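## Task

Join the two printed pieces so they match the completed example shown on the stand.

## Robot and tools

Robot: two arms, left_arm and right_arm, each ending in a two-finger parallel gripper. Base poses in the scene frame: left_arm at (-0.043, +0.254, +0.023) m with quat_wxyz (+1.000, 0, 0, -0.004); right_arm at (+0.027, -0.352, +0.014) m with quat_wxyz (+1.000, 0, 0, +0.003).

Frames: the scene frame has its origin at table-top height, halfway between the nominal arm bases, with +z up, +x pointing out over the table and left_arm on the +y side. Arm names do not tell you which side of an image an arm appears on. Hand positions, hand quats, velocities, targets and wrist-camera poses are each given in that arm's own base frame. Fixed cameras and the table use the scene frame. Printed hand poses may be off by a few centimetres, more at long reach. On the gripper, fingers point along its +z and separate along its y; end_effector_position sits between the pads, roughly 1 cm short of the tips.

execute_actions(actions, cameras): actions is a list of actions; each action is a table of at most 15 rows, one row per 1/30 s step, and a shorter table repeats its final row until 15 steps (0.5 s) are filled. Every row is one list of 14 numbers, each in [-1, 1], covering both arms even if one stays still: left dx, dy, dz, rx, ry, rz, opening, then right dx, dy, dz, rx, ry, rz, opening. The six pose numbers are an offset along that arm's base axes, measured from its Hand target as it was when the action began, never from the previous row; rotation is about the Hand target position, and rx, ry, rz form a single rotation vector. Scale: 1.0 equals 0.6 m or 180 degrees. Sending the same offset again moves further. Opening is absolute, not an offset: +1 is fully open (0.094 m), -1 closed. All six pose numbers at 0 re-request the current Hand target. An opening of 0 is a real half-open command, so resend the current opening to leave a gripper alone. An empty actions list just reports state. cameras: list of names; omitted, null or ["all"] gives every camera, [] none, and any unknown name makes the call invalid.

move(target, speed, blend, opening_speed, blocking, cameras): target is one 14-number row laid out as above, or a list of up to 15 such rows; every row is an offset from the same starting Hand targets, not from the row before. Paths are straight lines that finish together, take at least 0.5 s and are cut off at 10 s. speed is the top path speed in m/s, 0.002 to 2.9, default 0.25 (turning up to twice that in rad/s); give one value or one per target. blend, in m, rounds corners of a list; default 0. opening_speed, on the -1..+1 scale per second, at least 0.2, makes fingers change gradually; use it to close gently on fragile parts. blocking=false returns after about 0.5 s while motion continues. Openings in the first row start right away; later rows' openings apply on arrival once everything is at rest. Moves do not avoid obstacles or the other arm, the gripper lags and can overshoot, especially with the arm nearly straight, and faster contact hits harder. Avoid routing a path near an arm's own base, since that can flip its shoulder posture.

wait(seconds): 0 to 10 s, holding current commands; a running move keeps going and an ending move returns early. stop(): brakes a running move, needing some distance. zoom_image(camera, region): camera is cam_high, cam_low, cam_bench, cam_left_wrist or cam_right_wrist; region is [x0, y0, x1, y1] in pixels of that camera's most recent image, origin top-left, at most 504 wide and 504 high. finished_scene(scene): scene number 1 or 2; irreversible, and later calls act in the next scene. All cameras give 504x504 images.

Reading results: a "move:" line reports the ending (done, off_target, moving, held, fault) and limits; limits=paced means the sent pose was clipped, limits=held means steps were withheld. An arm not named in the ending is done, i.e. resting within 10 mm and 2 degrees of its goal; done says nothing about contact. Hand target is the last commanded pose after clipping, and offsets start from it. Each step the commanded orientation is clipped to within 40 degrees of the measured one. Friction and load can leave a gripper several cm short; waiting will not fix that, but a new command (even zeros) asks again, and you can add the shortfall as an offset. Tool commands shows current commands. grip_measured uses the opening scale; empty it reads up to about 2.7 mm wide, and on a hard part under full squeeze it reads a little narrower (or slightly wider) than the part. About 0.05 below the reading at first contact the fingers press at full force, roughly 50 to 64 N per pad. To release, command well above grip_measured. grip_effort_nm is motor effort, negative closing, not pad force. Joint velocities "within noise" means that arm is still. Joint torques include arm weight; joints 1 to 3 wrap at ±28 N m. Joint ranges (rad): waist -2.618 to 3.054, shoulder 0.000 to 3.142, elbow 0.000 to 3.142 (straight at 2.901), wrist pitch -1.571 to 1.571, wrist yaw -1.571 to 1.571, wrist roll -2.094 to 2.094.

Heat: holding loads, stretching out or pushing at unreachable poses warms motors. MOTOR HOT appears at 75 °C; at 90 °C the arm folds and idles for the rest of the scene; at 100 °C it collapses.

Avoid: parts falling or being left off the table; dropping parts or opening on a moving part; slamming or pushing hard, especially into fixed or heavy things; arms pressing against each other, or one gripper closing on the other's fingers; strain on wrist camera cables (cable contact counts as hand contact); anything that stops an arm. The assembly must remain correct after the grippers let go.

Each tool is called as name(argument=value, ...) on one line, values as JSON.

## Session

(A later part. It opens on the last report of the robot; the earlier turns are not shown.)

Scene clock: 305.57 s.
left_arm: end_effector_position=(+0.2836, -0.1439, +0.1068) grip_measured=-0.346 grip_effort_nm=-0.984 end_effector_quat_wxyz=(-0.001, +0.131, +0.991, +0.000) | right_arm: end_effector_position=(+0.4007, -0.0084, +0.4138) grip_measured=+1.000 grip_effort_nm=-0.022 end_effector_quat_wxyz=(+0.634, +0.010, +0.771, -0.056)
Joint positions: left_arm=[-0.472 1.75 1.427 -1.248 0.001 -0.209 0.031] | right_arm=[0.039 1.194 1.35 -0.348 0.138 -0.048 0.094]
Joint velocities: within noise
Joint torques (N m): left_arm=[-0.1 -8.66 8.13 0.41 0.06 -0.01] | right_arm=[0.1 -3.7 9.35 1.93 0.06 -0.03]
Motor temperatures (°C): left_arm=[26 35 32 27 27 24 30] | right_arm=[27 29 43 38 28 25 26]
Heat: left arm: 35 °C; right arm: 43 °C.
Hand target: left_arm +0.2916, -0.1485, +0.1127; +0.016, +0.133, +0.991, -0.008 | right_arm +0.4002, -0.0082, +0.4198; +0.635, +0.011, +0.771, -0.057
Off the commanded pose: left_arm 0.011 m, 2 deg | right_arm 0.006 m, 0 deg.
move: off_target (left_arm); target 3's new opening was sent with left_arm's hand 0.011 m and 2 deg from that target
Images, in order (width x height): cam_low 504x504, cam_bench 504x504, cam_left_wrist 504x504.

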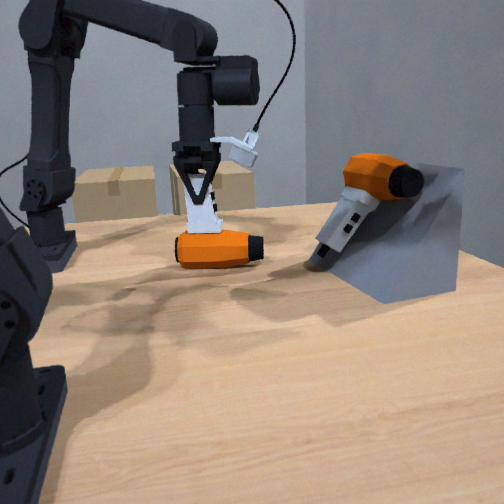

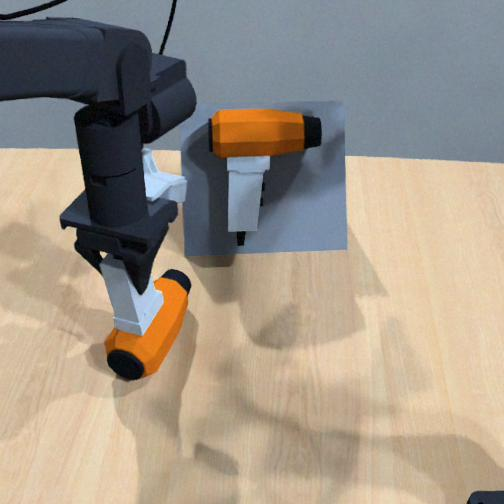

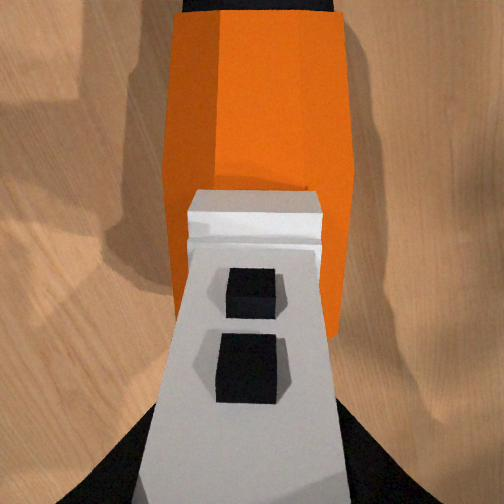

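move(target=[0.0074, -0.0038, 0.001, 0, 0, 0, -0.37, 0, 0, 0, 0, 0, 0, 1], speed=0.03, cameras=["cam_low", "cam_bench", "cam_left_wrist"])

zoom_image(camera="cam_low", region=[150, 150, 270, 270])

Scene clock: 308.70 s.
left_arm: end_effector_position=(+0.2863, -0.1453, +0.1082) grip_measured=-0.347 grip_effort_nm=-1.018 end_effector_quat_wxyz=(+0.002, +0.131, +0.991, -0.001) | right_arm: end_effector_position=(+0.4007, -0.0084, +0.4138) grip_measured=+1.000 grip_effort_nm=-0.027 end_effector_quat_wxyz=(+0.634, +0.010, +0.771, -0.056)
Joint positions: left_arm=[-0.472 1.756 1.439 -1.249 0.001 -0.209 0.031] | right_arm=[0.039 1.194 1.35 -0.348 0.138 -0.048 0.094]
Joint velocities: within noise
Joint torques (N m): left_arm=[-0.08 -7.54 9.29 0.37 0.06 -0.01] | right_arm=[0.1 -3.69 9.36 1.92 0.06 -0.03]
Motor temperatures (°C): left_arm=[26 35 33 27 27 24 30] | right_arm=[27 29 43 38 28 25 26]
Heat: left arm: 35 °C; right arm: 43 °C.
Hand target: left_arm +0.2961, -0.1508, +0.1132; +0.016, +0.133, +0.991, -0.008 | right_arm +0.4002, -0.0082, +0.4198; +0.635, +0.011, +0.771, -0.057
Off the commanded pose: left_arm 0.012 m, 2 deg | right_arm 0.006 m, 0 deg.
move: off_target (left_arm)
Images, in order (width x height): cam_low 504x504, cam_bench 504x504, cam_left_wrist 504x504.

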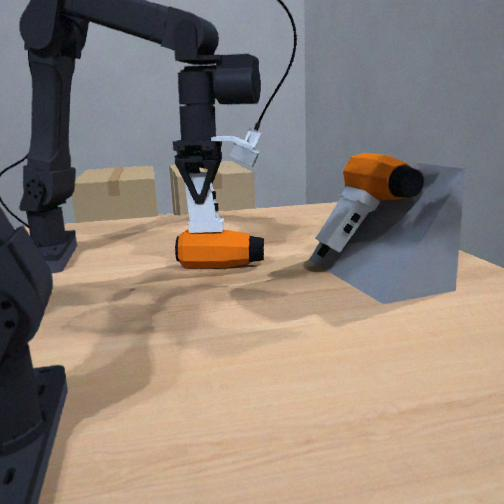

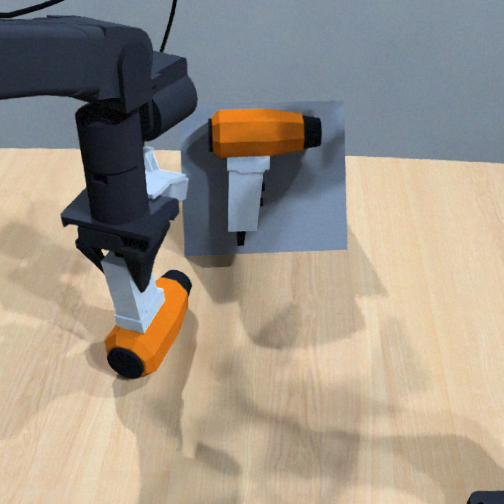

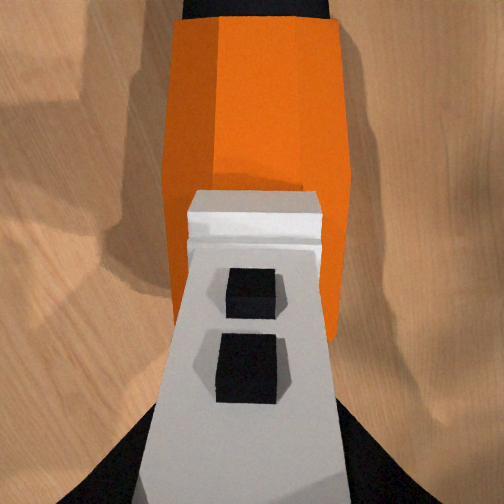

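Scaled by 4.200 from the camera's 504x504 image, which has a finer 720x720 frame.

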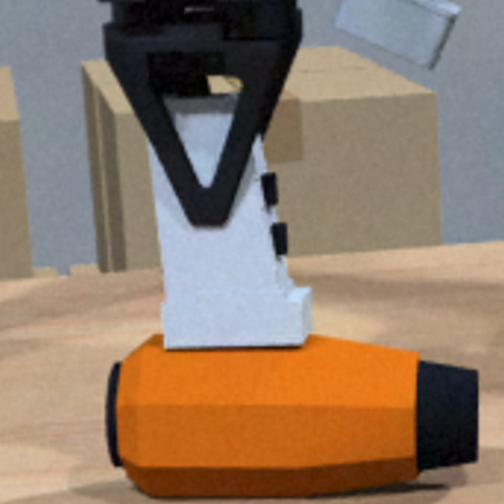

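zoom_image(camera="cam_low", region=[170, 210, 270, 275])

zoom_image(camera="cam_bench", region=[100, 260, 200, 385])

Scaled by 5.040 from the camera's 504x504 image, which has a finer 720x720 frame.

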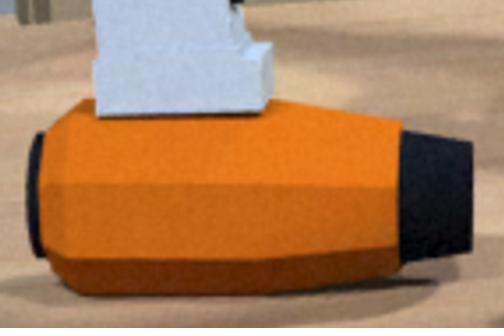

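Scaled by 4.032 from the camera's 504x504 image, which has a finer 720x720 frame.

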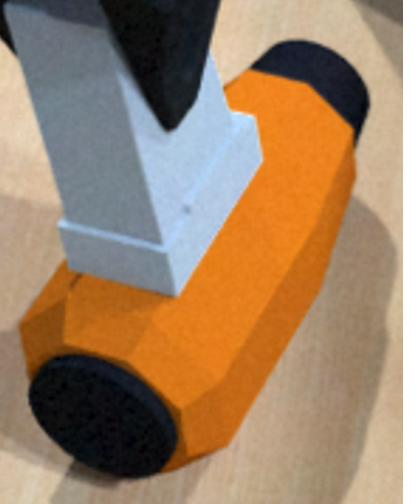

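move(target=[-0.0095, 0.0058, -0.0085, 0, 0, 0, -0.37, 0, 0, 0, 0, 0, 0, 1], speed=0.03, cameras=["cam_low", "cam_bench", "cam_left_wrist"])

zoom_image(camera="cam_low", region=[150, 150, 270, 270])

zoom_image(camera="cam_bench", region=[100, 260, 200, 385])

Scene clock: 322.77 s.
left_arm: end_effector_position=(+0.2849, -0.1448, +0.1067) grip_measured=-0.347 grip_effort_nm=-1.018 end_effector_quat_wxyz=(-0.001, +0.131, +0.991, -0.001) | right_arm: end_effector_position=(+0.4007, -0.0084, +0.4138) grip_measured=+1.000 grip_effort_nm=-0.022 end_effector_quat_wxyz=(+0.634, +0.010, +0.771, -0.056)
Joint positions: left_arm=[-0.472 1.756 1.433 -1.249 0.002 -0.209 0.031] | right_arm=[0.039 1.194 1.35 -0.348 0.138 -0.048 0.094]
Joint velocities: within noise
Joint torques (N m): left_arm=[0.12 -9.66 5.44 0.59 0.04 -0.01] | right_arm=[0.1 -3.7 9.36 1.93 0.06 -0.03]
Motor temperatures (°C): left_arm=[26 34 35 27 27 24 31] | right_arm=[27 29 44 38 28 25 26]
Heat: left arm: 35 °C; right arm: 44 °C.
Hand target: left_arm +0.2904, -0.1473, +0.1081; +0.016, +0.133, +0.991, -0.008 | right_arm +0.4002, -0.0082, +0.4198; +0.635, +0.011, +0.771, -0.057
Off the commanded pose: left_arm 0.006 m, 2 deg | right_arm 0.006 m, 0 deg.
move: done
Images, in order (width x height): cam_low 504x504, cam_bench 504x504, cam_left_wrist 504x504.

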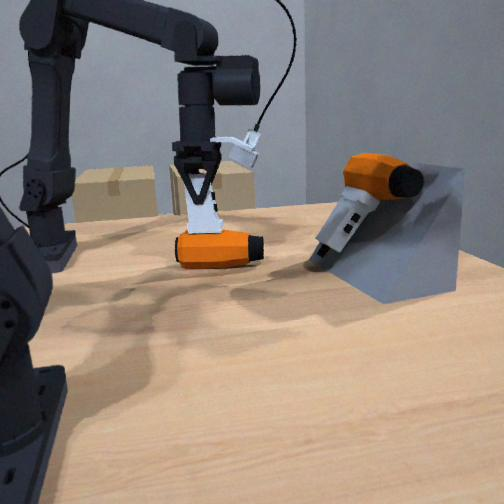

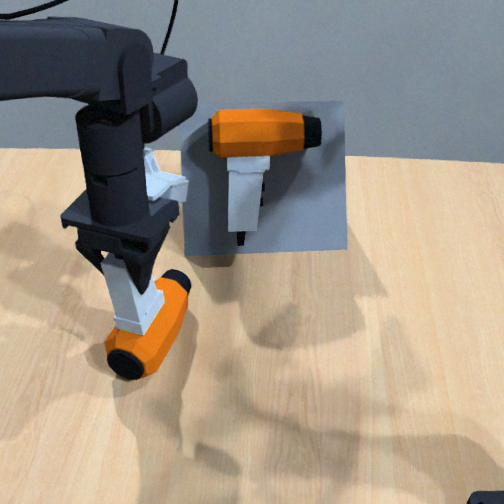

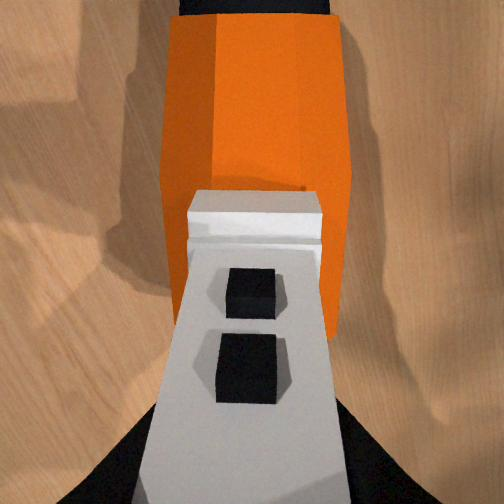

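Scaled by 4.200 from the camera's 504x504 image, which has a finer 720x720 frame.

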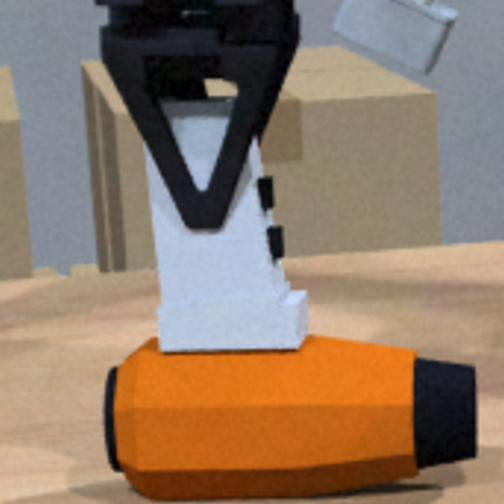

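Scaled by 4.032 from the camera's 504x504 image, which has a finer 720x720 frame.

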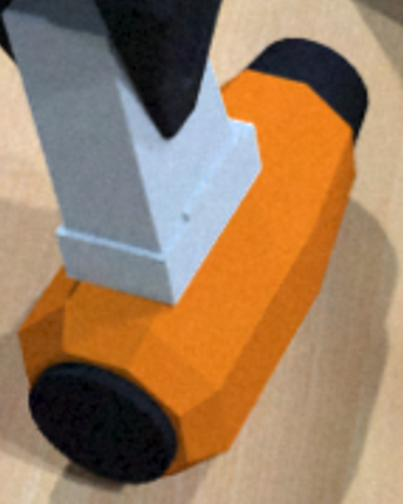

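move(target=[[0, 0, 0.001, 0, 0, 0, 0.45, 0, 0, 0, 0, 0, 0, 1], [0, 0, 0.152, 0, 0, 0, 0.45, 0, 0, 0, 0, 0, 0, 1]], speed=[0.04, 0.15], opening_speed=0.7, cameras=["cam_low", "cam_bench", "cam_left_wrist"])

zoom_image(camera="cam_low", region=[150, 150, 270, 270])

zoom_image(camera="cam_bench", region=[90, 230, 200, 390])

Scene clock: 326.63 s.
left_arm: end_effector_position=(+0.2890, -0.1468, +0.1981) grip_measured=+0.448 grip_effort_nm=0.139 end_effector_quat_wxyz=(+0.023, +0.131, +0.991, -0.009) | right_arm: end_effector_position=(+0.4007, -0.0084, +0.4138) grip_measured=+1.000 grip_effort_nm=-0.027 end_effector_quat_wxyz=(+0.634, +0.010, +0.771, -0.056)
Joint positions: left_arm=[-0.472 1.76 1.803 -1.564 0.002 -0.209 0.068] | right_arm=[0.039 1.194 1.35 -0.348 0.138 -0.048 0.094]
Joint velocities: within noise
Joint torques (N m): left_arm=[0.13 -7.38 7.62 0.28 0.04 0.01] | right_arm=[0.13 -3.7 9.35 1.93 0.07 -0.03]
Motor temperatures (°C): left_arm=[26 35 34 27 27 24 31] | right_arm=[27 29 44 38 28 25 26]
Heat: left arm: 35 °C; right arm: 44 °C.
Hand target: left_arm +0.2904, -0.1473, +0.1993; +0.016, +0.133, +0.991, -0.008 | right_arm +0.4002, -0.0082, +0.4198; +0.635, +0.011, +0.771, -0.057
Off the commanded pose: left_arm 0.002 m, 1 deg | right_arm 0.006 m, 0 deg.
joint sent to its limit (left arm) — joint 4 (wrist pitch), lower limit. The joint targets still meet the commanded pose.
move: done
Images, in order (width x height): cam_low 504x504, cam_bench 504x504, cam_left_wrist 504x504.

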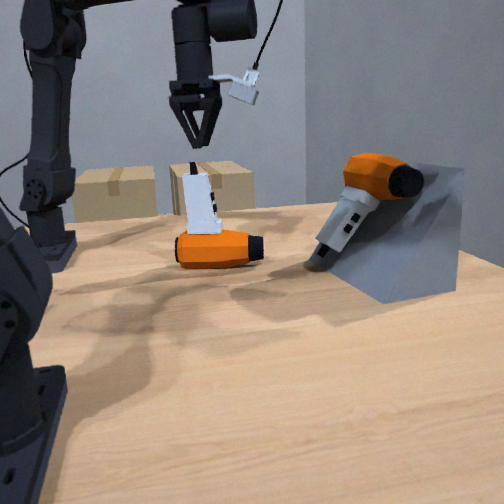

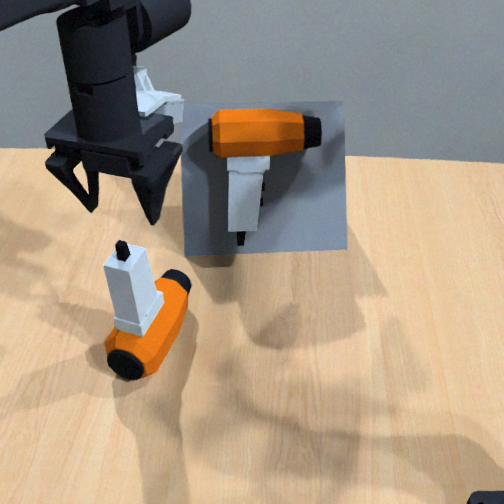

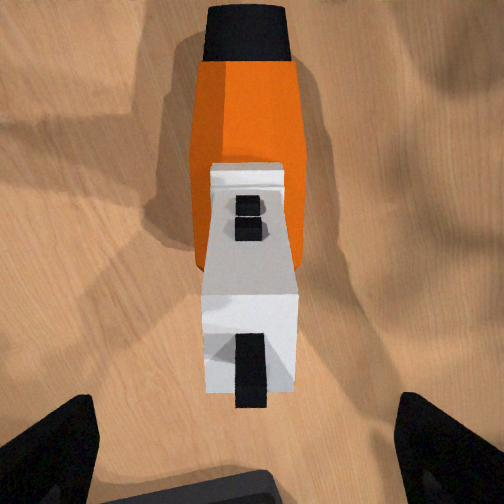

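Scaled by 4.200 from the camera's 504x504 image, which has a finer 720x720 frame.

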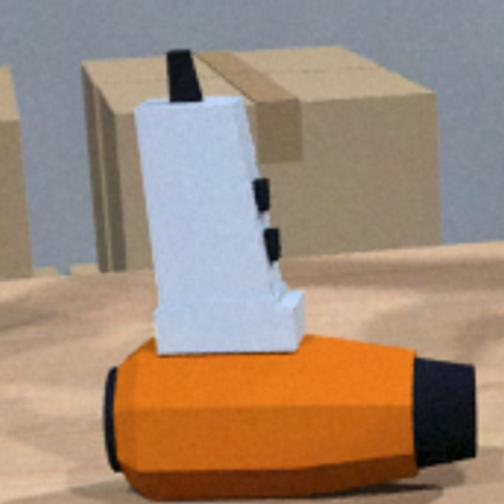

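Scaled by 3.150 from the camera's 504x504 image, which has a finer 720x720 frame.

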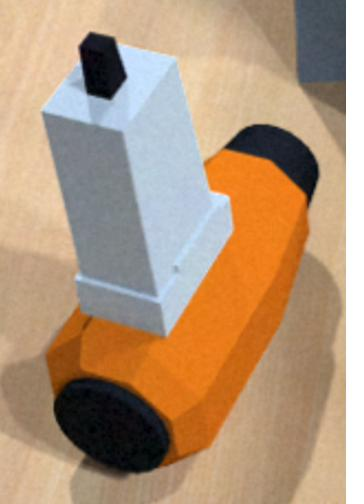

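finished_scene(scene=2)

The scene is finished: the task was done.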